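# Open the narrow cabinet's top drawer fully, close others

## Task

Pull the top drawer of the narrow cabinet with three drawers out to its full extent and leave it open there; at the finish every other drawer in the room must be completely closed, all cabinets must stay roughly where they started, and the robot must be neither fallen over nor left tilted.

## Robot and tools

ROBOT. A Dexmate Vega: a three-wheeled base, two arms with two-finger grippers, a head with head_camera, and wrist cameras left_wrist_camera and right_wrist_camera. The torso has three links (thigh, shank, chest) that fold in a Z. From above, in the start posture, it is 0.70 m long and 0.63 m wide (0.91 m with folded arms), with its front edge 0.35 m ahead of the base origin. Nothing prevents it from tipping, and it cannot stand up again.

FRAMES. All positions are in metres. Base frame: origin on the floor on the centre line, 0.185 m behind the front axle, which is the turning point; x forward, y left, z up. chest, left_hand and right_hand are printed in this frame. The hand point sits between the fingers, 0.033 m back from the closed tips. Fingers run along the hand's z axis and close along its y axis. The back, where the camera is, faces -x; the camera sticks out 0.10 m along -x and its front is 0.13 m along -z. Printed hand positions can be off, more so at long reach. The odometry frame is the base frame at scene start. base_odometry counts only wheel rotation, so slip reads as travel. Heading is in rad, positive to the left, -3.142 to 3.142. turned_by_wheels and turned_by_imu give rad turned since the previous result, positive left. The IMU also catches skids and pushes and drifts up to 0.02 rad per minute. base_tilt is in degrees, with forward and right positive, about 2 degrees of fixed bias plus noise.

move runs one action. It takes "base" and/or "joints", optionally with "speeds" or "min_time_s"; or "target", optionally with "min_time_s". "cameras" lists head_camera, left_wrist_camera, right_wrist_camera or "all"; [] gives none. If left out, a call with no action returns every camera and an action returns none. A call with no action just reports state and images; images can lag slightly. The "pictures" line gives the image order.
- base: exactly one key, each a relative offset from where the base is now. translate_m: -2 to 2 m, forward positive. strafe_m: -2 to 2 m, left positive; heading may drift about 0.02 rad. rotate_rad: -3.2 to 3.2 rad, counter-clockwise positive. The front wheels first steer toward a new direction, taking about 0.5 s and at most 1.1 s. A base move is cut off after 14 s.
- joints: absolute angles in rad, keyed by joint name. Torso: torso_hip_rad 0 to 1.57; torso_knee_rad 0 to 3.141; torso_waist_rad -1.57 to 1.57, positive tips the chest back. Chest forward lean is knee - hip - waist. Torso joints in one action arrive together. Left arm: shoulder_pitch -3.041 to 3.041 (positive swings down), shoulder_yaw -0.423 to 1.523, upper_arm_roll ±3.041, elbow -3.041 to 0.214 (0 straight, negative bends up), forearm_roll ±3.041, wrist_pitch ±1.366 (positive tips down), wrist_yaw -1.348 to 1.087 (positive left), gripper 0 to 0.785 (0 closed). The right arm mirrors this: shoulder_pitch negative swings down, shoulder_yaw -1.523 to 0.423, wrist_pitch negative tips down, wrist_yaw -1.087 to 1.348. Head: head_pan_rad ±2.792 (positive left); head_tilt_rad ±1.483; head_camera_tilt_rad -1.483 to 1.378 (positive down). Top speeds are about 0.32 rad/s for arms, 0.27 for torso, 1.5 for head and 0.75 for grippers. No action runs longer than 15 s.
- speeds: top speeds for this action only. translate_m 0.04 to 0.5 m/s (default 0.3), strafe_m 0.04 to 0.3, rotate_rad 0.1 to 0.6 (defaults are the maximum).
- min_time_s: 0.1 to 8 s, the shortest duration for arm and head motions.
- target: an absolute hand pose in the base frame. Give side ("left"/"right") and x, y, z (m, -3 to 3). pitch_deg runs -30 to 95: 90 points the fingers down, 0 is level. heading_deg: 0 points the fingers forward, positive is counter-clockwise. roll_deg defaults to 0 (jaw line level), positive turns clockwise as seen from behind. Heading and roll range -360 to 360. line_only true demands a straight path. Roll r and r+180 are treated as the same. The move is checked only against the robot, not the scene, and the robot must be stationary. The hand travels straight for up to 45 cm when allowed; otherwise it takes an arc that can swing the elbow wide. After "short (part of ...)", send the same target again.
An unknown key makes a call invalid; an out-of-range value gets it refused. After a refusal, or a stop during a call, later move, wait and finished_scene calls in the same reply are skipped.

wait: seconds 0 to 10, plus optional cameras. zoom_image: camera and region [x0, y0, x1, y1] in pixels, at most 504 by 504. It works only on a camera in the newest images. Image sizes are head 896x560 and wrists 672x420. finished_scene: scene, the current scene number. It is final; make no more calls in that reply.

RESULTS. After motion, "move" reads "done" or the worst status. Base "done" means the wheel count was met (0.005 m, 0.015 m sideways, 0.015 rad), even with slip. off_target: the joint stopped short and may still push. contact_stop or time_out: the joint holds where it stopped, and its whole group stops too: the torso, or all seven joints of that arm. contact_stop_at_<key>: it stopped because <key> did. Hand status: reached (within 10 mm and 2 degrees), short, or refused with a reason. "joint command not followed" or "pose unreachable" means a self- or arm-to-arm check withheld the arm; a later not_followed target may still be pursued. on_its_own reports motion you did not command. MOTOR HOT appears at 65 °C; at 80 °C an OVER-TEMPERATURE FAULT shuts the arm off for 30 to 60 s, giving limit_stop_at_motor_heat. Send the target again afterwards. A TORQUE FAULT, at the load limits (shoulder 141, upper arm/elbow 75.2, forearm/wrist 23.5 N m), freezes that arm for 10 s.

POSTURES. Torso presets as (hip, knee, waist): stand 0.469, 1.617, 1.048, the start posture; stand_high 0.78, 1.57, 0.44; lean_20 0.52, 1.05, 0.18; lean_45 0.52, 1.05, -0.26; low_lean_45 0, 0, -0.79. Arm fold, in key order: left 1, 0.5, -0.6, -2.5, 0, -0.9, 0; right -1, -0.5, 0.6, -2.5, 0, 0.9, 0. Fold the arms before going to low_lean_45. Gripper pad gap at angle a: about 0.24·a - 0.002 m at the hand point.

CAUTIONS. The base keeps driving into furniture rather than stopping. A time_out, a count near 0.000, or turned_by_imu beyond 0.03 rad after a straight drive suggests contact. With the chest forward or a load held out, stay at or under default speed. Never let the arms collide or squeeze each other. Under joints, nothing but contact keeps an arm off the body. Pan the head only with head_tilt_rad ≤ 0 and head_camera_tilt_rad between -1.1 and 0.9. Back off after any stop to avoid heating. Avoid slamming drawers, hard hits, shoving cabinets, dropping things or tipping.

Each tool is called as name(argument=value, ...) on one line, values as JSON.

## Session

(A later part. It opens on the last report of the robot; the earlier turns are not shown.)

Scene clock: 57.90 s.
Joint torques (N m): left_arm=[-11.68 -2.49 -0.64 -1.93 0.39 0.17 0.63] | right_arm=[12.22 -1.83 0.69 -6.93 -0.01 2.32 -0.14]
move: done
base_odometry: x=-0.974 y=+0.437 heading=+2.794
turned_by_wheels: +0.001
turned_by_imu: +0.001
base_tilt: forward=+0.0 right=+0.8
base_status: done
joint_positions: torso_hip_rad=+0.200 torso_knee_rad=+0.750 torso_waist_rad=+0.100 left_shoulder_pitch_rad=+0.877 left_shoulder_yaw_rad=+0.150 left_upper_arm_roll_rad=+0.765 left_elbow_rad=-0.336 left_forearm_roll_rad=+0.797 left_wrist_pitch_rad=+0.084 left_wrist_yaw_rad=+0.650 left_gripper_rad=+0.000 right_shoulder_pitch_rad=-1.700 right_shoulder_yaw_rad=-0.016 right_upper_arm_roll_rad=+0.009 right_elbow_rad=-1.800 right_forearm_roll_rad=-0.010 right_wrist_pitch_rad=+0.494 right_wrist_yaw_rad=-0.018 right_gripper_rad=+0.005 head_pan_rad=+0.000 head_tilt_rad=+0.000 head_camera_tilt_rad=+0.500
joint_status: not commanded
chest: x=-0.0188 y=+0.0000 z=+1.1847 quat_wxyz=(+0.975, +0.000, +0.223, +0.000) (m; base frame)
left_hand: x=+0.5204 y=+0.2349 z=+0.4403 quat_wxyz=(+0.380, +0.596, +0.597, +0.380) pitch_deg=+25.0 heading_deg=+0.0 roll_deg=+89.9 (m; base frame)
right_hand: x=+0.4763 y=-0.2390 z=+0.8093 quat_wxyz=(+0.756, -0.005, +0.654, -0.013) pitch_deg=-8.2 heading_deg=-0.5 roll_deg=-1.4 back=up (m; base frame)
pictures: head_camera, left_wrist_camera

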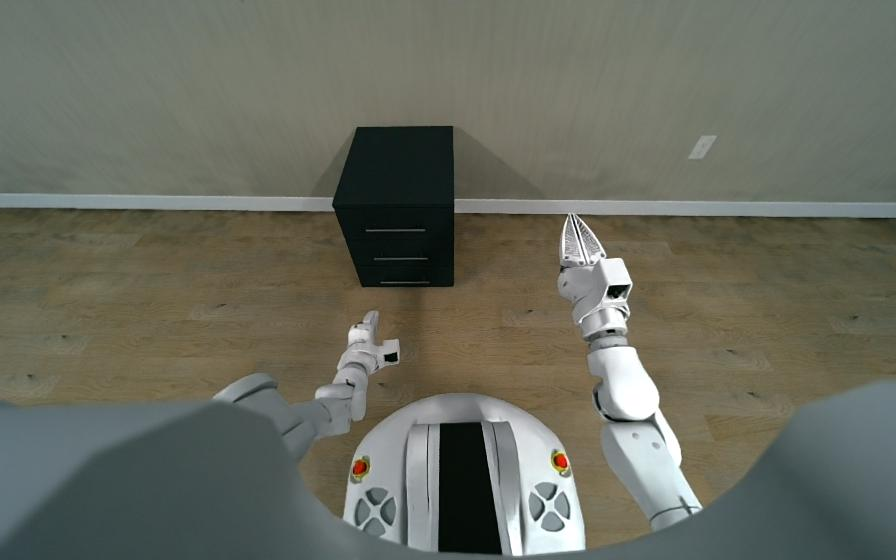

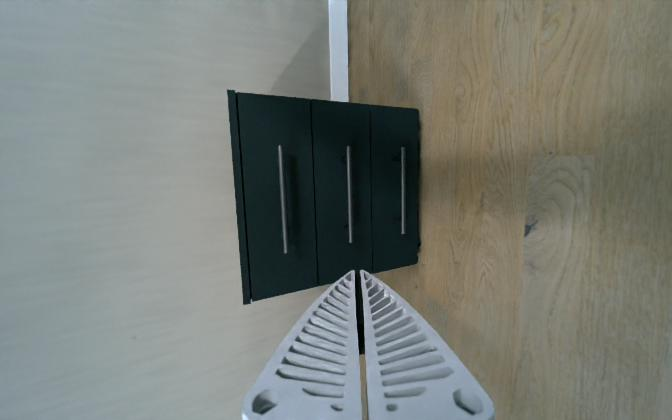

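move(target={"side": "left", "x": 0.476, "y": 0.2, "z": 0.55, "pitch_deg": 70, "heading_deg": 0, "roll_deg": 90})

move(base={"translate_m": 0.34}, joints={"left_gripper_rad": 0.25}, cameras=["head_camera", "left_wrist_camera"])

zoom_image(camera="head_camera", region=[300, 200, 500, 400])

Scene clock: 65.60 s.
Joint torques (N m): left_arm=[-26.85 2.63 -7.95 -2.66 0.88 -0.11 0.03] | right_arm=[13.58 -1.15 0.58 -7.13 0.29 2.83 0.12]
move: done
base_odometry: x=-0.974 y=+0.437 heading=+2.794
turned_by_wheels: +0.000
turned_by_imu: +0.000
base_tilt: forward=+0.0 right=+0.7
base_status: not commanded
joint_positions: torso_hip_rad=+0.200 torso_knee_rad=+0.750 torso_waist_rad=+0.100 left_shoulder_pitch_rad=+0.066 left_shoulder_yaw_rad=+0.842 left_upper_arm_roll_rad=+1.812 left_elbow_rad=-1.829 left_forearm_roll_rad=-0.279 left_wrist_pitch_rad=+0.953 left_wrist_yaw_rad=-0.289 left_gripper_rad=+0.000 right_shoulder_pitch_rad=-1.700 right_shoulder_yaw_rad=-0.016 right_upper_arm_roll_rad=+0.009 right_elbow_rad=-1.800 right_forearm_roll_rad=-0.010 right_wrist_pitch_rad=+0.494 right_wrist_yaw_rad=-0.018 right_gripper_rad=+0.005 head_pan_rad=+0.000 head_tilt_rad=+0.000 head_camera_tilt_rad=+0.500
joint_status: not commanded
chest: x=-0.0188 y=+0.0000 z=+1.1847 quat_wxyz=(+0.975, +0.000, +0.223, +0.000) (m; base frame)
left_hand: x=+0.4782 y=+0.1994 z=+0.5502 quat_wxyz=(+0.125, +0.696, +0.696, +0.124) pitch_deg=+69.7 heading_deg=-0.2 roll_deg=+89.8 (m; base frame)
left_hand_status: reached (checked arc [no straight line was possible; over the whole arc the hand travels 0.53 m to end 0.12 m from its start, up to 0.24 m off the straight line; left_elbow_rad turns most, 1.50 rad; on the way or at its end the hand turns up to 45 deg from its attitude at the start], planned for 5.0 s): 2 mm and 0.3 deg off.
right_hand: x=+0.4763 y=-0.2390 z=+0.8093 quat_wxyz=(+0.756, -0.005, +0.654, -0.013) pitch_deg=-8.2 heading_deg=-0.5 roll_deg=-1.4 back=up (m; base frame)
pictures: none

Scene clock: 68.20 s.
Joint torques (N m): left_arm=[-26.73 4.48 -8.28 -2.99 0.95 0.5 -0.15] | right_arm=[13.11 -1.15 0.77 -7.6 0.12 2.26 0]
move: done
base_odometry: x=-1.293 y=+0.552 heading=+2.794
turned_by_wheels: +0.001
turned_by_imu: +0.000
base_tilt: forward=+0.1 right=+0.8
base_status: done
joint_positions: torso_hip_rad=+0.200 torso_knee_rad=+0.750 torso_waist_rad=+0.100 left_shoulder_pitch_rad=+0.064 left_shoulder_yaw_rad=+0.844 left_upper_arm_roll_rad=+1.815 left_elbow_rad=-1.833 left_forearm_roll_rad=-0.282 left_wrist_pitch_rad=+0.955 left_wrist_yaw_rad=-0.291 left_gripper_rad=+0.250 right_shoulder_pitch_rad=-1.700 right_shoulder_yaw_rad=-0.016 right_upper_arm_roll_rad=+0.009 right_elbow_rad=-1.800 right_forearm_roll_rad=-0.010 right_wrist_pitch_rad=+0.494 right_wrist_yaw_rad=-0.018 right_gripper_rad=+0.005 head_pan_rad=+0.000 head_tilt_rad=+0.000 head_camera_tilt_rad=+0.500
joint_status: all done
chest: x=-0.0187 y=+0.0000 z=+1.1847 quat_wxyz=(+0.975, +0.000, +0.223, +0.000) (m; base frame)
left_hand: x=+0.4759 y=+0.1999 z=+0.5499 quat_wxyz=(+0.123, +0.696, +0.696, +0.123) pitch_deg=+70.0 heading_deg=+0.0 roll_deg=+90.0 (m; base frame)
right_hand: x=+0.4763 y=-0.2390 z=+0.8092 quat_wxyz=(+0.756, -0.005, +0.654, -0.013) pitch_deg=-8.2 heading_deg=-0.5 roll_deg=-1.4 back=up (m; base frame)
pictures: head_camera, left_wrist_camera

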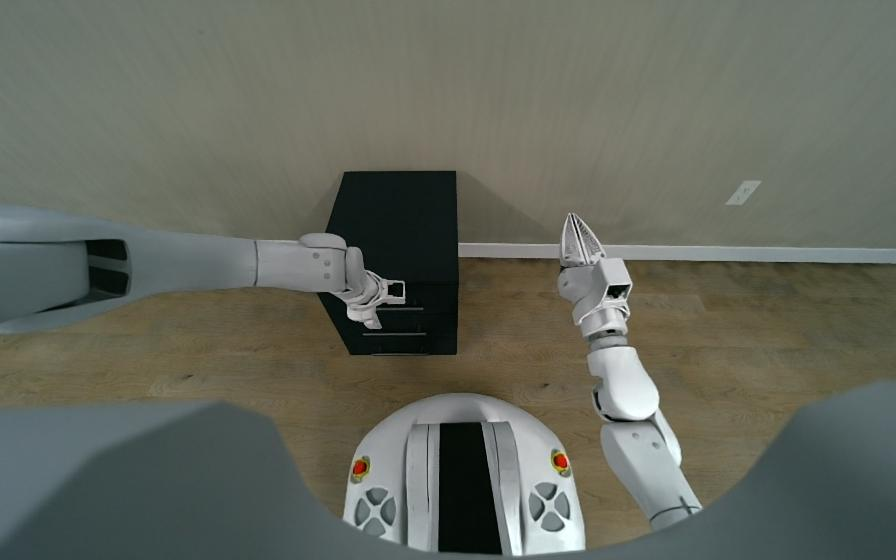

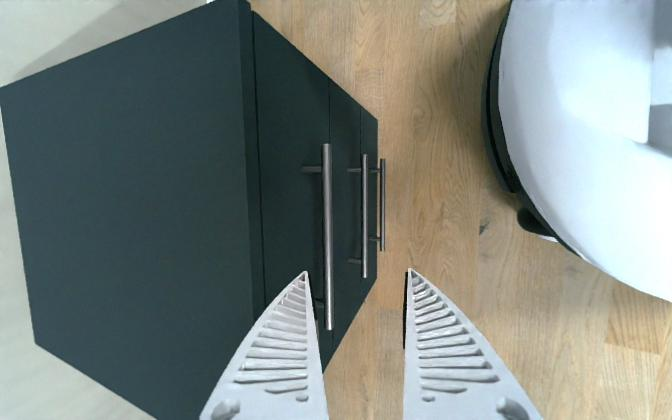

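Scaled by 2.520 from the camera's 896x560 image, which has a finer 960x600 frame.

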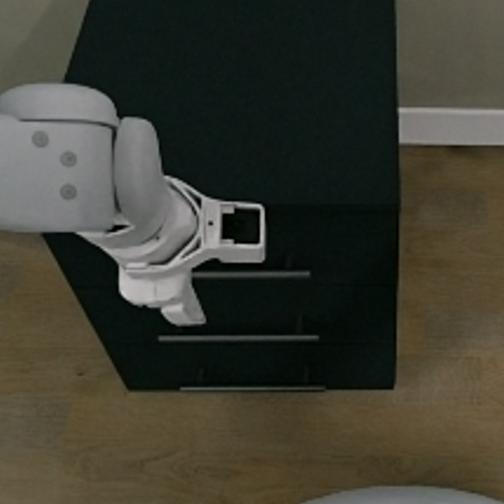

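move(base={"translate_m": 0.04}, joints={"left_gripper_rad": 0.16})

move(target={"side": "left", "x": 0.495, "y": 0.2, "z": 0.485, "pitch_deg": 70, "heading_deg": 0, "roll_deg": 90, "line_only": true}, cameras=["head_camera", "left_wrist_camera"])

zoom_image(camera="left_wrist_camera", region=[220, 100, 500, 420])

Scene clock: 70.40 s.
Joint torques (N m): left_arm=[-27.64 3.95 -8.01 -0.63 1.07 0.44 0.25] | right_arm=[13.53 -1 -0.05 -7.99 0.15 2.19 -0.17]
move: done
base_odometry: x=-1.331 y=+0.566 heading=+2.795
turned_by_wheels: +0.001
turned_by_imu: +0.001
base_tilt: forward=+0.1 right=+0.8
base_status: done
joint_positions: torso_hip_rad=+0.200 torso_knee_rad=+0.750 torso_waist_rad=+0.100 left_shoulder_pitch_rad=+0.064 left_shoulder_yaw_rad=+0.844 left_upper_arm_roll_rad=+1.815 left_elbow_rad=-1.833 left_forearm_roll_rad=-0.282 left_wrist_pitch_rad=+0.955 left_wrist_yaw_rad=-0.291 left_gripper_rad=+0.160 right_shoulder_pitch_rad=-1.700 right_shoulder_yaw_rad=-0.016 right_upper_arm_roll_rad=+0.009 right_elbow_rad=-1.800 right_forearm_roll_rad=-0.010 right_wrist_pitch_rad=+0.494 right_wrist_yaw_rad=-0.018 right_gripper_rad=+0.005 head_pan_rad=+0.000 head_tilt_rad=+0.000 head_camera_tilt_rad=+0.500
joint_status: all done
chest: x=-0.0187 y=+0.0000 z=+1.1847 quat_wxyz=(+0.975, +0.000, +0.223, +0.000) (m; base frame)
left_hand: x=+0.4759 y=+0.1999 z=+0.5499 quat_wxyz=(+0.123, +0.696, +0.696, +0.123) pitch_deg=+70.0 heading_deg=+0.0 roll_deg=+90.0 (m; base frame)
right_hand: x=+0.4763 y=-0.2390 z=+0.8092 quat_wxyz=(+0.756, -0.005, +0.654, -0.013) pitch_deg=-8.2 heading_deg=-0.5 roll_deg=-1.4 back=up (m; base frame)
pictures: none

Scene clock: 73.07 s.
Joint torques (N m): left_arm=[-17.35 -1.75 -12.66 -1.68 1.01 -0.66 0.71] | right_arm=[12.79 -1.74 1.11 -8.01 0.24 2.05 -0.28]
Motor temperatures (°C): left_arm=[32 32 34 27 40 41 45] | right_arm=[30 27 33 32 36 37 33]
move: done
base_odometry: x=-1.331 y=+0.566 heading=+2.795
turned_by_wheels: +0.000
turned_by_imu: +0.000
base_tilt: forward=+0.0 right=+0.7
base_status: not commanded
joint_positions: torso_hip_rad=+0.200 torso_knee_rad=+0.750 torso_waist_rad=+0.100 left_shoulder_pitch_rad=+0.162 left_shoulder_yaw_rad=+0.691 left_upper_arm_roll_rad=+1.809 left_elbow_rad=-1.498 left_forearm_roll_rad=-0.258 left_wrist_pitch_rad=+0.776 left_wrist_yaw_rad=-0.274 left_gripper_rad=+0.160 right_shoulder_pitch_rad=-1.700 right_shoulder_yaw_rad=-0.016 right_upper_arm_roll_rad=+0.009 right_elbow_rad=-1.800 right_forearm_roll_rad=-0.010 right_wrist_pitch_rad=+0.494 right_wrist_yaw_rad=-0.018 right_gripper_rad=+0.005 head_pan_rad=+0.000 head_tilt_rad=+0.000 head_camera_tilt_rad=+0.500
joint_status: not commanded
chest: x=-0.0187 y=+0.0000 z=+1.1847 quat_wxyz=(+0.975, +0.000, +0.223, +0.000) (m; base frame)
left_hand: x=+0.4947 y=+0.2002 z=+0.4856 quat_wxyz=(+0.123, +0.696, +0.696, +0.123) pitch_deg=+70.0 heading_deg=+0.0 roll_deg=-90.0 (m; base frame)
left_hand_status: reached (straight line, planned for 1.4 s): 1 mm and 0.0 deg off.
right_hand: x=+0.4763 y=-0.2390 z=+0.8092 quat_wxyz=(+0.756, -0.005, +0.654, -0.013) pitch_deg=-8.2 heading_deg=-0.5 roll_deg=-1.4 back=up (m; base frame)
pictures: head_camera, left_wrist_camera

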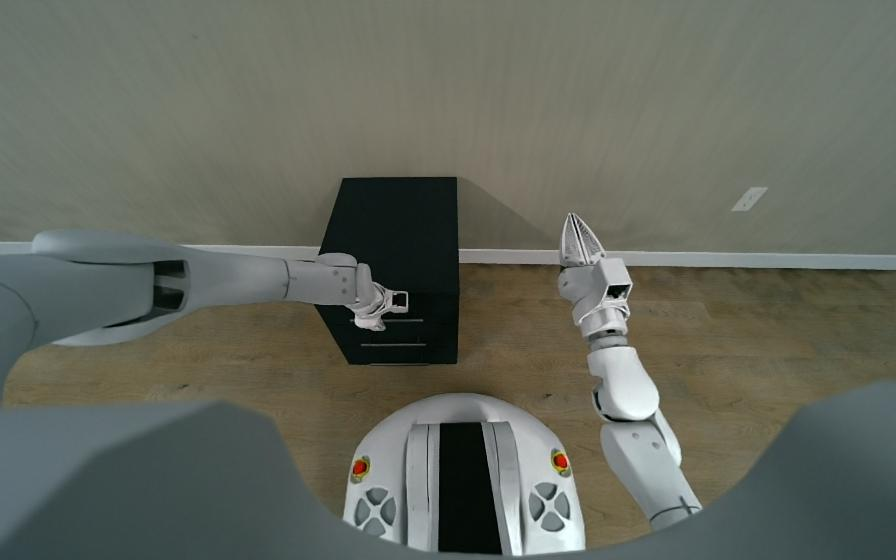

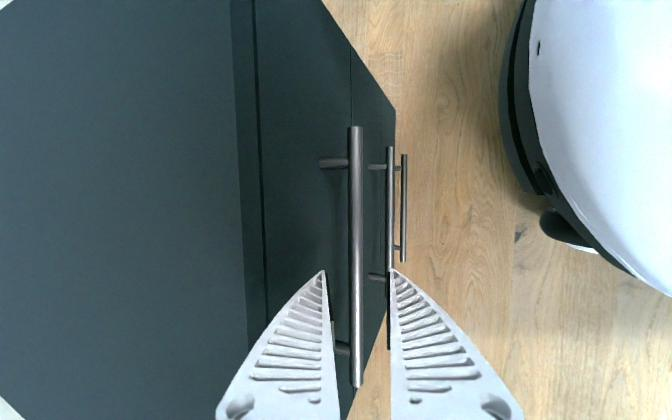

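Scaled by 1.575 from the camera's 672x420 image, which has a finer 960x600 frame.

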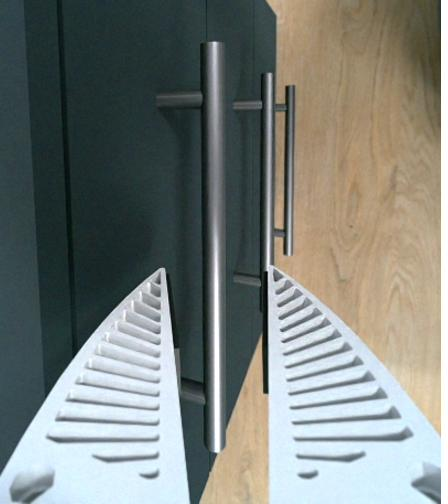

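move(target={"side": "left", "x": 0.518, "y": 0.2, "z": 0.414, "pitch_deg": 70, "heading_deg": 0, "roll_deg": 90, "line_only": true}, cameras=["head_camera", "left_wrist_camera"])

zoom_image(camera="left_wrist_camera", region=[220, 100, 500, 420])

Scene clock: 76.83 s.
Joint torques (N m): left_arm=[-13.94 -3.11 -8.65 2.2 1.68 0.71 1.31] | right_arm=[13.36 0.31 0.93 -6.99 0.08 2.46 -0.16]
move: done
base_odometry: x=-1.331 y=+0.566 heading=+2.795
turned_by_wheels: +0.000
turned_by_imu: +0.001
base_tilt: forward=+0.0 right=+0.8
base_status: not commanded
joint_positions: torso_hip_rad=+0.200 torso_knee_rad=+0.750 torso_waist_rad=+0.100 left_shoulder_pitch_rad=+0.283 left_shoulder_yaw_rad=+0.420 left_upper_arm_roll_rad=+1.790 left_elbow_rad=-0.917 left_forearm_roll_rad=-0.226 left_wrist_pitch_rad=+0.477 left_wrist_yaw_rad=-0.293 left_gripper_rad=+0.160 right_shoulder_pitch_rad=-1.700 right_shoulder_yaw_rad=-0.016 right_upper_arm_roll_rad=+0.009 right_elbow_rad=-1.800 right_forearm_roll_rad=-0.010 right_wrist_pitch_rad=+0.494 right_wrist_yaw_rad=-0.018 right_gripper_rad=+0.005 head_pan_rad=+0.000 head_tilt_rad=+0.000 head_camera_tilt_rad=+0.500
joint_status: not commanded
chest: x=-0.0192 y=+0.0000 z=+1.1848 quat_wxyz=(+0.975, +0.000, +0.223, +0.000) (m; base frame)
left_hand: x=+0.5179 y=+0.2000 z=+0.4149 quat_wxyz=(+0.123, +0.696, +0.696, +0.123) pitch_deg=+70.0 heading_deg=+0.0 roll_deg=+90.0 (m; base frame)
left_hand_status: reached (straight line, planned for 2.2 s): 1 mm and 0.0 deg off.
right_hand: x=+0.4761 y=-0.2390 z=+0.8097 quat_wxyz=(+0.756, -0.005, +0.654, -0.013) pitch_deg=-8.3 heading_deg=-0.5 roll_deg=-1.4 back=up (m; base frame)
pictures: head_camera, left_wrist_camera

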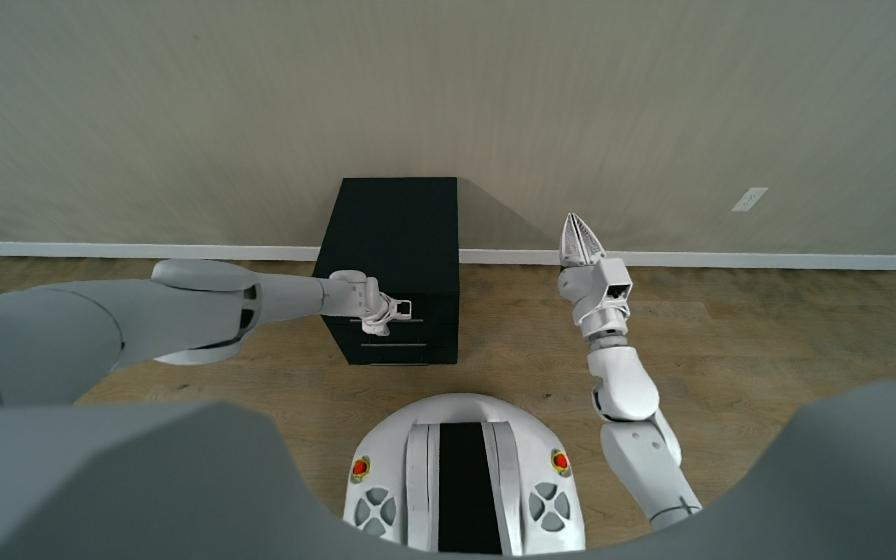

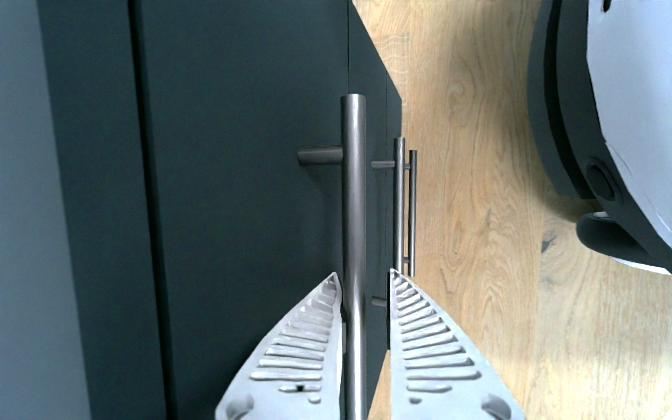

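Scaled by 1.575 from the camera's 672x420 image, which has a finer 960x600 frame.

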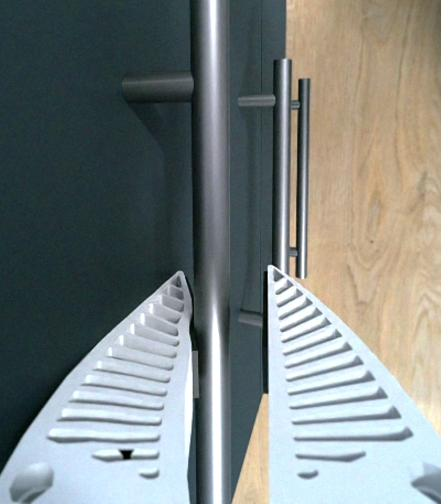

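move(joints={"left_gripper_rad": 0.0}, cameras=["left_wrist_camera"])

move(base={"translate_m": -0.05}, speeds={"translate_m": 0.05}, cameras=["head_camera", "left_wrist_camera"])

Scene clock: 77.67 s.
Joint torques (N m): left_arm=[-18.32 -2.07 -8.38 -0.74 0.2 -0.2 -0.26] | right_arm=[12.62 -1.18 0.55 -8.46 0.12 2.6 -0.2]
move: done
base_odometry: x=-1.331 y=+0.566 heading=+2.795
turned_by_wheels: +0.000
turned_by_imu: +0.000
base_tilt: forward=+0.1 right=+0.7
base_status: not commanded
joint_positions: torso_hip_rad=+0.200 torso_knee_rad=+0.750 torso_waist_rad=+0.100 left_shoulder_pitch_rad=+0.284 left_shoulder_yaw_rad=+0.419 left_upper_arm_roll_rad=+1.790 left_elbow_rad=-0.914 left_forearm_roll_rad=-0.225 left_wrist_pitch_rad=+0.475 left_wrist_yaw_rad=-0.292 left_gripper_rad=+0.000 right_shoulder_pitch_rad=-1.700 right_shoulder_yaw_rad=-0.016 right_upper_arm_roll_rad=+0.009 right_elbow_rad=-1.800 right_forearm_roll_rad=-0.010 right_wrist_pitch_rad=+0.494 right_wrist_yaw_rad=-0.018 right_gripper_rad=+0.005 head_pan_rad=+0.000 head_tilt_rad=+0.000 head_camera_tilt_rad=+0.500
joint_status: all done
chest: x=-0.0187 y=+0.0000 z=+1.1847 quat_wxyz=(+0.975, +0.000, +0.223, +0.000) (m; base frame)
left_hand: x=+0.5182 y=+0.2002 z=+0.4143 quat_wxyz=(+0.123, +0.696, +0.696, +0.123) pitch_deg=+70.0 heading_deg=+0.1 roll_deg=-89.9 (m; base frame)
right_hand: x=+0.4763 y=-0.2390 z=+0.8093 quat_wxyz=(+0.756, -0.005, +0.654, -0.013) pitch_deg=-8.2 heading_deg=-0.5 roll_deg=-1.4 back=up (m; base frame)
pictures: left_wrist_camera

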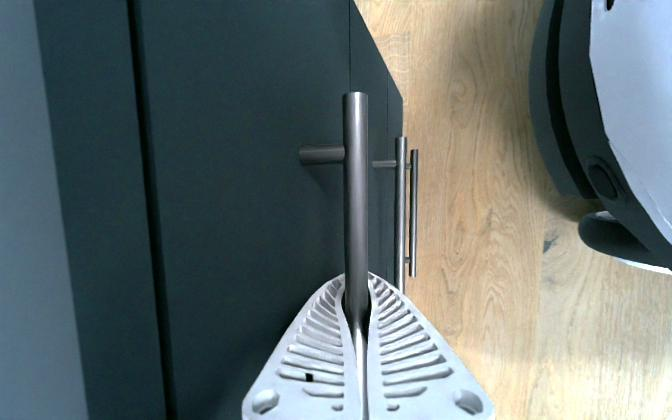

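Scene clock: 79.20 s.
Joint torques (N m): left_arm=[-14.37 -4.22 -7.47 -1.07 -0.29 -0.44 -0.24] | right_arm=[13.19 -1.15 0.93 -7.39 0.16 3.2 -0.08]
move: done
base_odometry: x=-1.284 y=+0.549 heading=+2.796
turned_by_wheels: +0.001
turned_by_imu: +0.001
base_tilt: forward=+0.0 right=+0.7
base_status: done
joint_positions: torso_hip_rad=+0.200 torso_knee_rad=+0.750 torso_waist_rad=+0.100 left_shoulder_pitch_rad=+0.284 left_shoulder_yaw_rad=+0.419 left_upper_arm_roll_rad=+1.790 left_elbow_rad=-0.913 left_forearm_roll_rad=-0.225 left_wrist_pitch_rad=+0.475 left_wrist_yaw_rad=-0.292 left_gripper_rad=+0.000 right_shoulder_pitch_rad=-1.700 right_shoulder_yaw_rad=-0.016 right_upper_arm_roll_rad=+0.009 right_elbow_rad=-1.800 right_forearm_roll_rad=-0.010 right_wrist_pitch_rad=+0.494 right_wrist_yaw_rad=-0.018 right_gripper_rad=+0.005 head_pan_rad=+0.000 head_tilt_rad=+0.000 head_camera_tilt_rad=+0.500
joint_status: not commanded
chest: x=-0.0189 y=+0.0000 z=+1.1848 quat_wxyz=(+0.975, +0.000, +0.223, +0.000) (m; base frame)
left_hand: x=+0.5183 y=+0.2004 z=+0.4144 quat_wxyz=(+0.123, +0.696, +0.696, +0.123) pitch_deg=+70.0 heading_deg=+0.1 roll_deg=-89.9 (m; base frame)
right_hand: x=+0.4762 y=-0.2390 z=+0.8094 quat_wxyz=(+0.756, -0.005, +0.654, -0.013) pitch_deg=-8.3 heading_deg=-0.5 roll_deg=-1.4 back=up (m; base frame)
pictures: head_camera, left_wrist_camera

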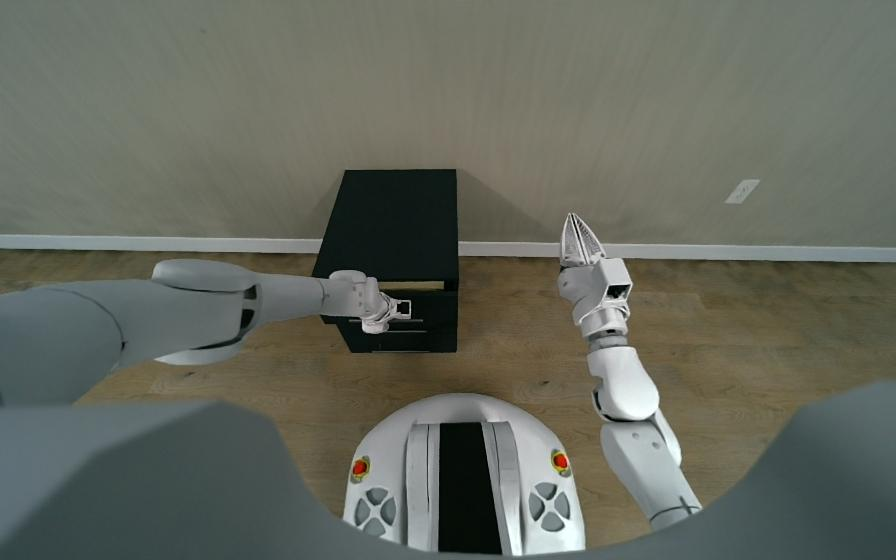

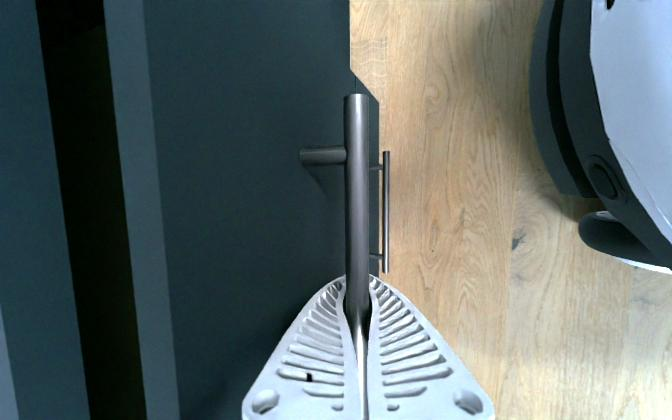

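move(base={"translate_m": -0.24}, speeds={"translate_m": 0.12}, cameras=["head_camera"])

move(base={"translate_m": -0.06}, speeds={"translate_m": 0.06}, cameras=["head_camera", "left_wrist_camera"])

zoom_image(camera="head_camera", region=[300, 100, 500, 400])

Scene clock: 82.50 s.
Joint torques (N m): left_arm=[-14.99 -8.69 -6.87 -6.18 -1.17 -3.7 -0.4] | right_arm=[13.05 -1.4 0.88 -7.56 0.06 2.46 -0.22]
move: done
base_odometry: x=-1.058 y=+0.468 heading=+2.797
turned_by_wheels: +0.001
turned_by_imu: +0.002
base_tilt: forward=+0.0 right=+0.8
base_status: done
joint_positions: torso_hip_rad=+0.200 torso_knee_rad=+0.750 torso_waist_rad=+0.100 left_shoulder_pitch_rad=+0.284 left_shoulder_yaw_rad=+0.419 left_upper_arm_roll_rad=+1.790 left_elbow_rad=-0.913 left_forearm_roll_rad=-0.225 left_wrist_pitch_rad=+0.476 left_wrist_yaw_rad=-0.292 left_gripper_rad=+0.000 right_shoulder_pitch_rad=-1.700 right_shoulder_yaw_rad=-0.016 right_upper_arm_roll_rad=+0.009 right_elbow_rad=-1.800 right_forearm_roll_rad=-0.010 right_wrist_pitch_rad=+0.494 right_wrist_yaw_rad=-0.018 right_gripper_rad=+0.005 head_pan_rad=+0.000 head_tilt_rad=+0.000 head_camera_tilt_rad=+0.500
joint_status: not commanded
chest: x=-0.0188 y=+0.0000 z=+1.1848 quat_wxyz=(+0.975, +0.000, +0.223, +0.000) (m; base frame)
left_hand: x=+0.5184 y=+0.2012 z=+0.4143 quat_wxyz=(+0.122, +0.696, +0.697, +0.124) pitch_deg=+69.9 heading_deg=+0.3 roll_deg=-89.7 (m; base frame)
right_hand: x=+0.4763 y=-0.2390 z=+0.8093 quat_wxyz=(+0.756, -0.005, +0.654, -0.013) pitch_deg=-8.3 heading_deg=-0.5 roll_deg=-1.4 back=up (m; base frame)
pictures: head_camera

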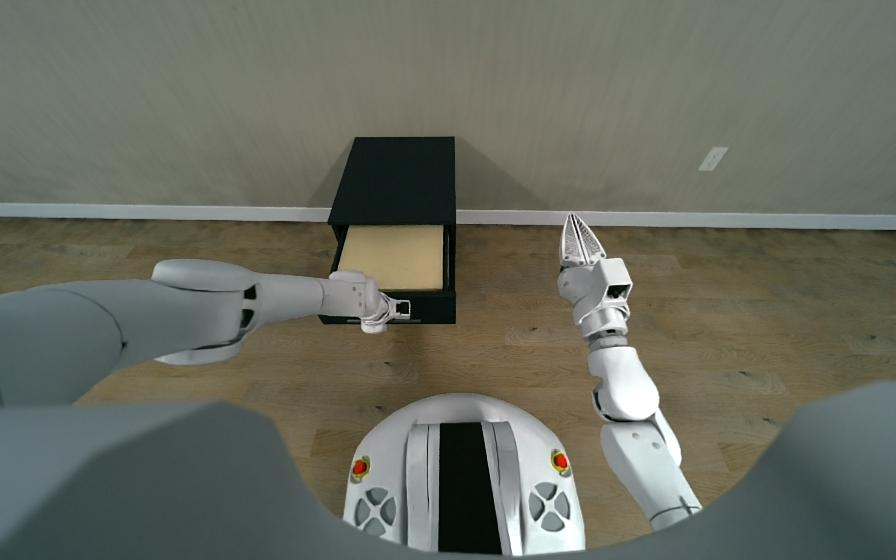

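Scene clock: 84.27 s.
Joint torques (N m): left_arm=[-15.48 -6.78 -7.28 -6.42 -1.65 -4.07 -0.7] | right_arm=[12.86 -0.54 0.77 -7.09 0.01 2.96 -0.13]
move: done
base_odometry: x=-1.001 y=+0.448 heading=+2.798
turned_by_wheels: +0.001
turned_by_imu: +0.001
base_tilt: forward=+0.1 right=+0.8
base_status: done
joint_positions: torso_hip_rad=+0.200 torso_knee_rad=+0.750 torso_waist_rad=+0.100 left_shoulder_pitch_rad=+0.284 left_shoulder_yaw_rad=+0.419 left_upper_arm_roll_rad=+1.790 left_elbow_rad=-0.913 left_forearm_roll_rad=-0.225 left_wrist_pitch_rad=+0.476 left_wrist_yaw_rad=-0.292 left_gripper_rad=+0.000 right_shoulder_pitch_rad=-1.700 right_shoulder_yaw_rad=-0.016 right_upper_arm_roll_rad=+0.009 right_elbow_rad=-1.800 right_forearm_roll_rad=-0.010 right_wrist_pitch_rad=+0.494 right_wrist_yaw_rad=-0.018 right_gripper_rad=+0.005 head_pan_rad=+0.000 head_tilt_rad=+0.000 head_camera_tilt_rad=+0.500
joint_status: not commanded
chest: x=-0.0188 y=+0.0000 z=+1.1848 quat_wxyz=(+0.975, +0.000, +0.223, +0.000) (m; base frame)
left_hand: x=+0.5184 y=+0.2012 z=+0.4143 quat_wxyz=(+0.122, +0.696, +0.697, +0.124) pitch_deg=+69.9 heading_deg=+0.4 roll_deg=-89.7 (m; base frame)
right_hand: x=+0.4763 y=-0.2390 z=+0.8093 quat_wxyz=(+0.756, -0.005, +0.654, -0.013) pitch_deg=-8.3 heading_deg=-0.5 roll_deg=-1.4 back=up (m; base frame)
pictures: head_camera, left_wrist_camera

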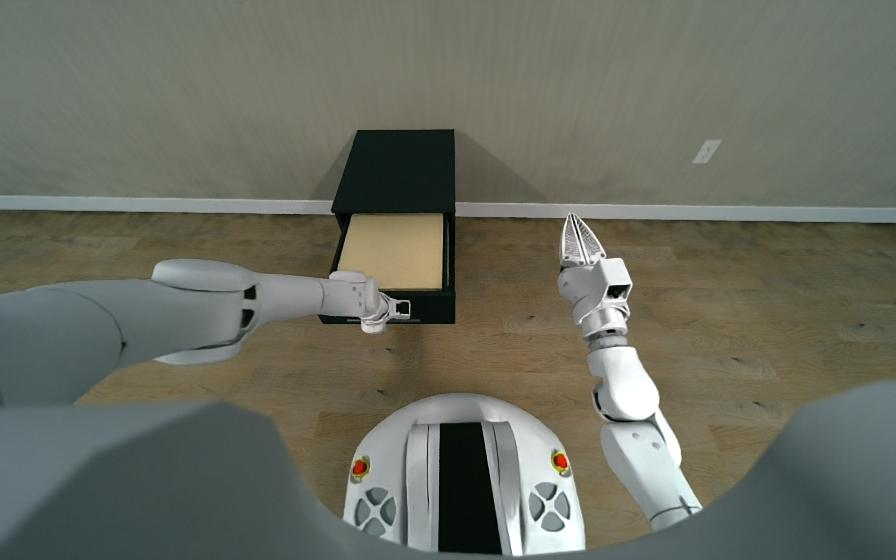

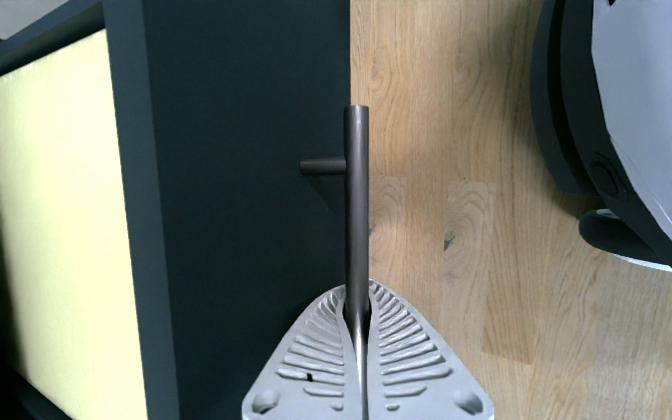

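Scaled by 1.680 from the camera's 896x560 image, which has a finer 960x600 frame.

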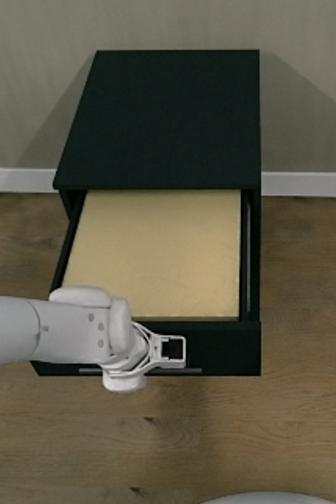

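move(base={"translate_m": -0.025}, speeds={"translate_m": 0.05}, cameras=["head_camera"])

move(base={"translate_m": -0.025}, speeds={"translate_m": 0.05}, cameras=["head_camera", "left_wrist_camera"])

zoom_image(camera="head_camera", region=[300, 100, 500, 400])

Scene clock: 85.80 s.
Joint torques (N m): left_arm=[-16.38 -8.77 -6.7 -5.9 -1.67 -3.4 -1.33] | right_arm=[13.91 -2.07 0.31 -7.61 0.11 2.75 -0.29]
move: done
base_odometry: x=-0.978 y=+0.440 heading=+2.799
turned_by_wheels: +0.001
turned_by_imu: +0.001
base_tilt: forward=+0.0 right=+0.7
base_status: done
joint_positions: torso_hip_rad=+0.200 torso_knee_rad=+0.750 torso_waist_rad=+0.100 left_shoulder_pitch_rad=+0.284 left_shoulder_yaw_rad=+0.419 left_upper_arm_roll_rad=+1.790 left_elbow_rad=-0.913 left_forearm_roll_rad=-0.225 left_wrist_pitch_rad=+0.476 left_wrist_yaw_rad=-0.292 left_gripper_rad=+0.000 right_shoulder_pitch_rad=-1.700 right_shoulder_yaw_rad=-0.016 right_upper_arm_roll_rad=+0.009 right_elbow_rad=-1.800 right_forearm_roll_rad=-0.010 right_wrist_pitch_rad=+0.494 right_wrist_yaw_rad=-0.018 right_gripper_rad=+0.005 head_pan_rad=+0.000 head_tilt_rad=+0.000 head_camera_tilt_rad=+0.500
joint_status: not commanded
chest: x=-0.0188 y=+0.0000 z=+1.1848 quat_wxyz=(+0.975, +0.000, +0.223, +0.000) (m; base frame)
left_hand: x=+0.5185 y=+0.2011 z=+0.4144 quat_wxyz=(+0.123, +0.696, +0.696, +0.124) pitch_deg=+69.9 heading_deg=+0.3 roll_deg=-89.7 (m; base frame)
right_hand: x=+0.4763 y=-0.2390 z=+0.8093 quat_wxyz=(+0.756, -0.005, +0.654, -0.013) pitch_deg=-8.3 heading_deg=-0.5 roll_deg=-1.4 back=up (m; base frame)
pictures: head_camera

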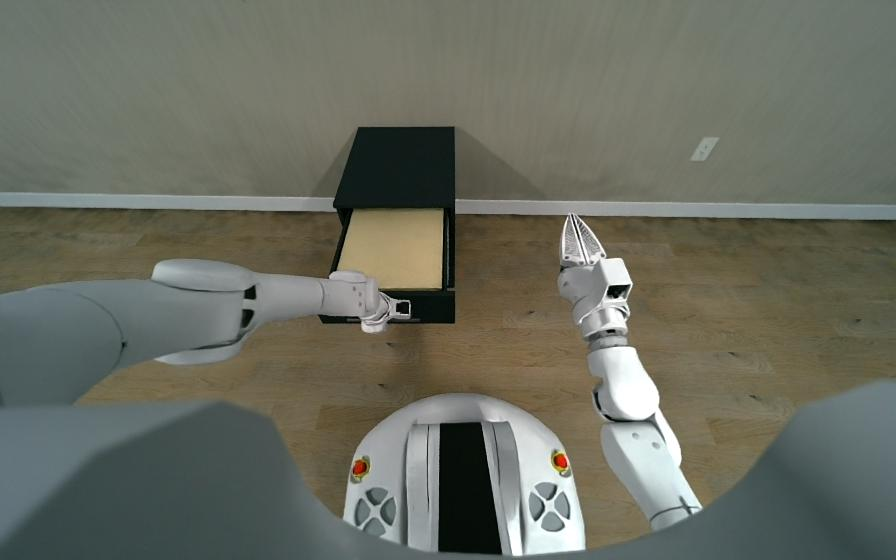

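Scene clock: 87.10 s.
Joint torques (N m): left_arm=[16.9 -7.35 6.09 -9.14 -7.84 -1.97 -8.85] | right_arm=[13.7 -0.92 0.97 -6.25 0.13 3.28 -0.15]
move: done
base_odometry: x=-0.954 y=+0.432 heading=+2.800
turned_by_wheels: +0.000
turned_by_imu: +0.000
base_tilt: forward=+0.1 right=+0.8
base_status: done
joint_positions: torso_hip_rad=+0.200 torso_knee_rad=+0.750 torso_waist_rad=+0.100 left_shoulder_pitch_rad=+0.283 left_shoulder_yaw_rad=+0.419 left_upper_arm_roll_rad=+1.789 left_elbow_rad=-0.912 left_forearm_roll_rad=-0.224 left_wrist_pitch_rad=+0.476 left_wrist_yaw_rad=-0.289 left_gripper_rad=+0.000 right_shoulder_pitch_rad=-1.700 right_shoulder_yaw_rad=-0.016 right_upper_arm_roll_rad=+0.009 right_elbow_rad=-1.800 right_forearm_roll_rad=-0.010 right_wrist_pitch_rad=+0.494 right_wrist_yaw_rad=-0.018 right_gripper_rad=+0.005 head_pan_rad=+0.000 head_tilt_rad=+0.000 head_camera_tilt_rad=+0.500
joint_status: not commanded
chest: x=-0.0187 y=+0.0000 z=+1.1848 quat_wxyz=(+0.975, +0.000, +0.223, +0.000) (m; base frame)
left_hand: x=+0.5208 y=+0.2011 z=+0.4156 quat_wxyz=(+0.124, +0.696, +0.696, +0.126) pitch_deg=+69.6 heading_deg=+0.3 roll_deg=-89.7 (m; base frame)
right_hand: x=+0.4763 y=-0.2390 z=+0.8093 quat_wxyz=(+0.756, -0.005, +0.654, -0.013) pitch_deg=-8.3 heading_deg=-0.5 roll_deg=-1.4 back=up (m; base frame)
pictures: head_camera, left_wrist_camera

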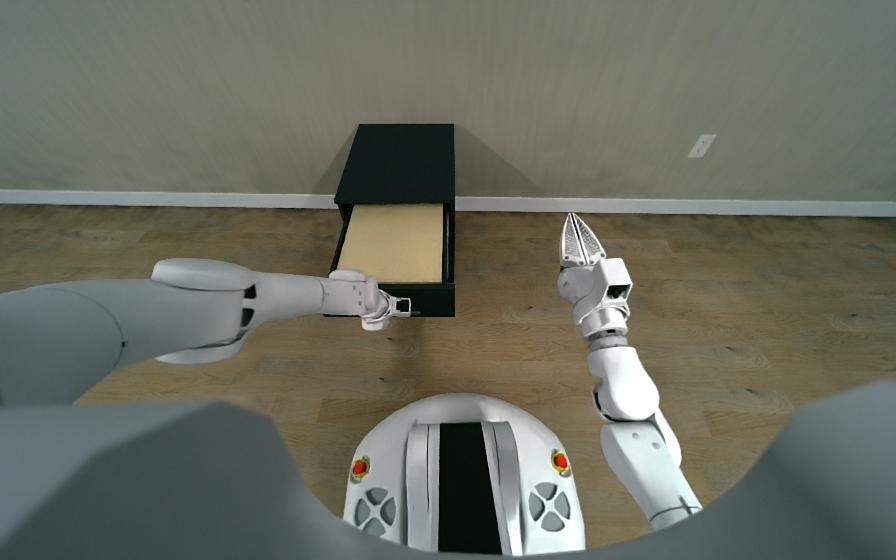

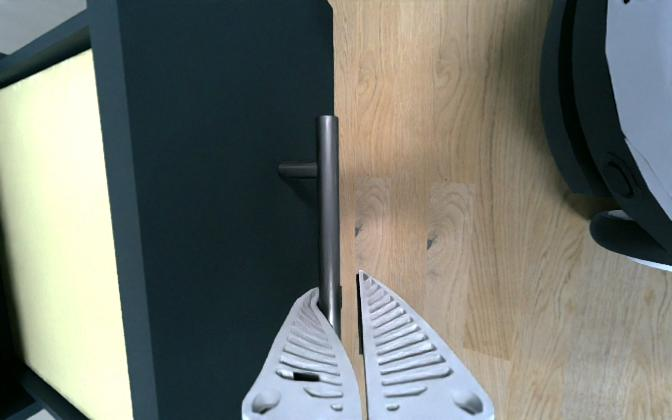

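Scaled by 1.680 from the camera's 896x560 image, which has a finer 960x600 frame.

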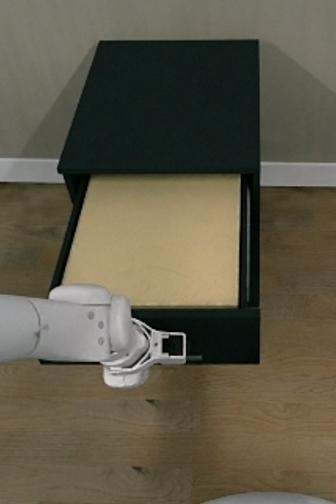

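move(base={"translate_m": 0.014}, speeds={"translate_m": 0.05})

move(joints={"left_gripper_rad": 0.15}, cameras=["head_camera", "left_wrist_camera"])

zoom_image(camera="head_camera", region=[300, 100, 500, 400])

Scene clock: 88.67 s.
Joint torques (N m): left_arm=[5.74 -5.32 3.81 -4.94 -3.87 -1.36 -3.94] | right_arm=[13.8 -1.27 0.51 -7.22 0.12 2.83 -0.1]
move: done
base_odometry: x=-0.967 y=+0.437 heading=+2.800
turned_by_wheels: +0.001
turned_by_imu: +0.001
base_tilt: forward=+0.0 right=+0.7
base_status: done
joint_positions: torso_hip_rad=+0.200 torso_knee_rad=+0.750 torso_waist_rad=+0.100 left_shoulder_pitch_rad=+0.283 left_shoulder_yaw_rad=+0.419 left_upper_arm_roll_rad=+1.789 left_elbow_rad=-0.913 left_forearm_roll_rad=-0.225 left_wrist_pitch_rad=+0.476 left_wrist_yaw_rad=-0.291 left_gripper_rad=+0.000 right_shoulder_pitch_rad=-1.700 right_shoulder_yaw_rad=-0.016 right_upper_arm_roll_rad=+0.009 right_elbow_rad=-1.800 right_forearm_roll_rad=-0.010 right_wrist_pitch_rad=+0.494 right_wrist_yaw_rad=-0.018 right_gripper_rad=+0.005 head_pan_rad=+0.000 head_tilt_rad=+0.000 head_camera_tilt_rad=+0.500
joint_status: not commanded
chest: x=-0.0189 y=+0.0000 z=+1.1848 quat_wxyz=(+0.975, +0.000, +0.223, +0.000) (m; base frame)
left_hand: x=+0.5197 y=+0.2007 z=+0.4152 quat_wxyz=(+0.124, +0.696, +0.696, +0.124) pitch_deg=+69.8 heading_deg=+0.2 roll_deg=-89.8 (m; base frame)
right_hand: x=+0.4762 y=-0.2390 z=+0.8094 quat_wxyz=(+0.756, -0.005, +0.654, -0.013) pitch_deg=-8.3 heading_deg=-0.5 roll_deg=-1.4 back=up (m; base frame)
pictures: none

Scene clock: 89.30 s.
Joint torques (N m): left_arm=[-11.14 -6.04 -2.9 -2.88 -1.02 -1.31 -0.94] | right_arm=[12.53 0.02 0.18 -7.68 0.05 2.61 -0.11]
move: done
base_odometry: x=-0.967 y=+0.437 heading=+2.800
turned_by_wheels: +0.000
turned_by_imu: +0.000
base_tilt: forward=+0.1 right=+0.7
base_status: not commanded
joint_positions: torso_hip_rad=+0.200 torso_knee_rad=+0.750 torso_waist_rad=+0.100 left_shoulder_pitch_rad=+0.284 left_shoulder_yaw_rad=+0.419 left_upper_arm_roll_rad=+1.790 left_elbow_rad=-0.913 left_forearm_roll_rad=-0.225 left_wrist_pitch_rad=+0.476 left_wrist_yaw_rad=-0.292 left_gripper_rad=+0.150 right_shoulder_pitch_rad=-1.700 right_shoulder_yaw_rad=-0.016 right_upper_arm_roll_rad=+0.009 right_elbow_rad=-1.800 right_forearm_roll_rad=-0.010 right_wrist_pitch_rad=+0.494 right_wrist_yaw_rad=-0.018 right_gripper_rad=+0.005 head_pan_rad=+0.000 head_tilt_rad=+0.000 head_camera_tilt_rad=+0.500
joint_status: all done
chest: x=-0.0189 y=+0.0000 z=+1.1848 quat_wxyz=(+0.975, +0.000, +0.223, +0.000) (m; base frame)
left_hand: x=+0.5186 y=+0.2005 z=+0.4146 quat_wxyz=(+0.123, +0.696, +0.696, +0.124) pitch_deg=+69.9 heading_deg=+0.1 roll_deg=-89.9 (m; base frame)
right_hand: x=+0.4762 y=-0.2390 z=+0.8094 quat_wxyz=(+0.756, -0.005, +0.654, -0.013) pitch_deg=-8.3 heading_deg=-0.5 roll_deg=-1.4 back=up (m; base frame)
pictures: head_camera, left_wrist_camera

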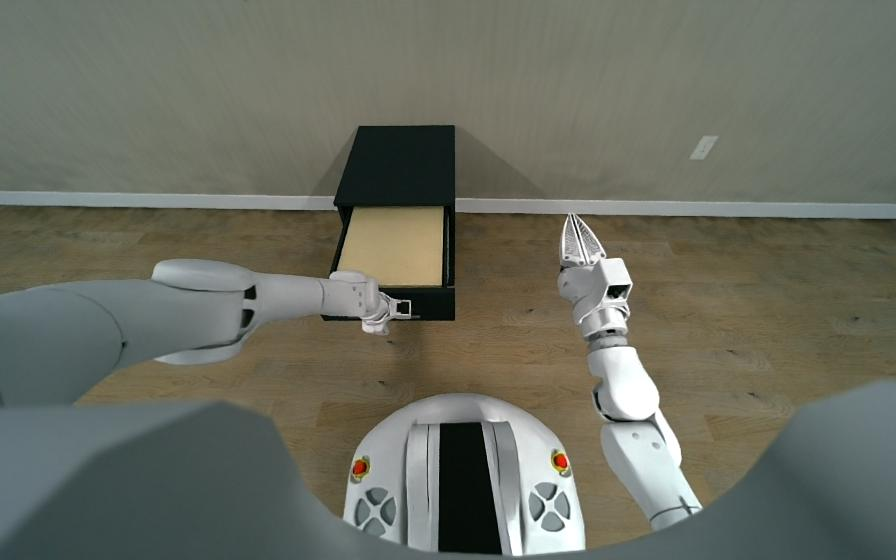

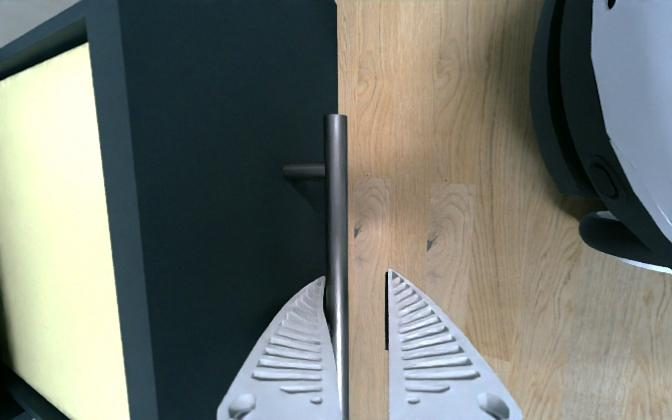

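Scaled by 1.680 from the camera's 896x560 image, which has a finer 960x600 frame.

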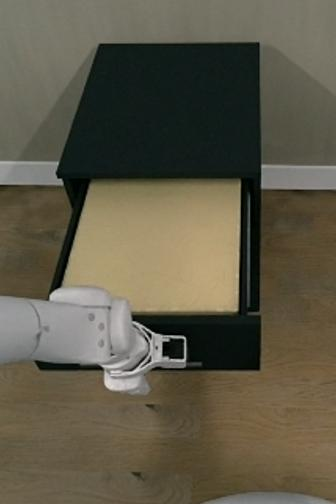

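finished_scene(scene=2)

The scene is finished: the task was done.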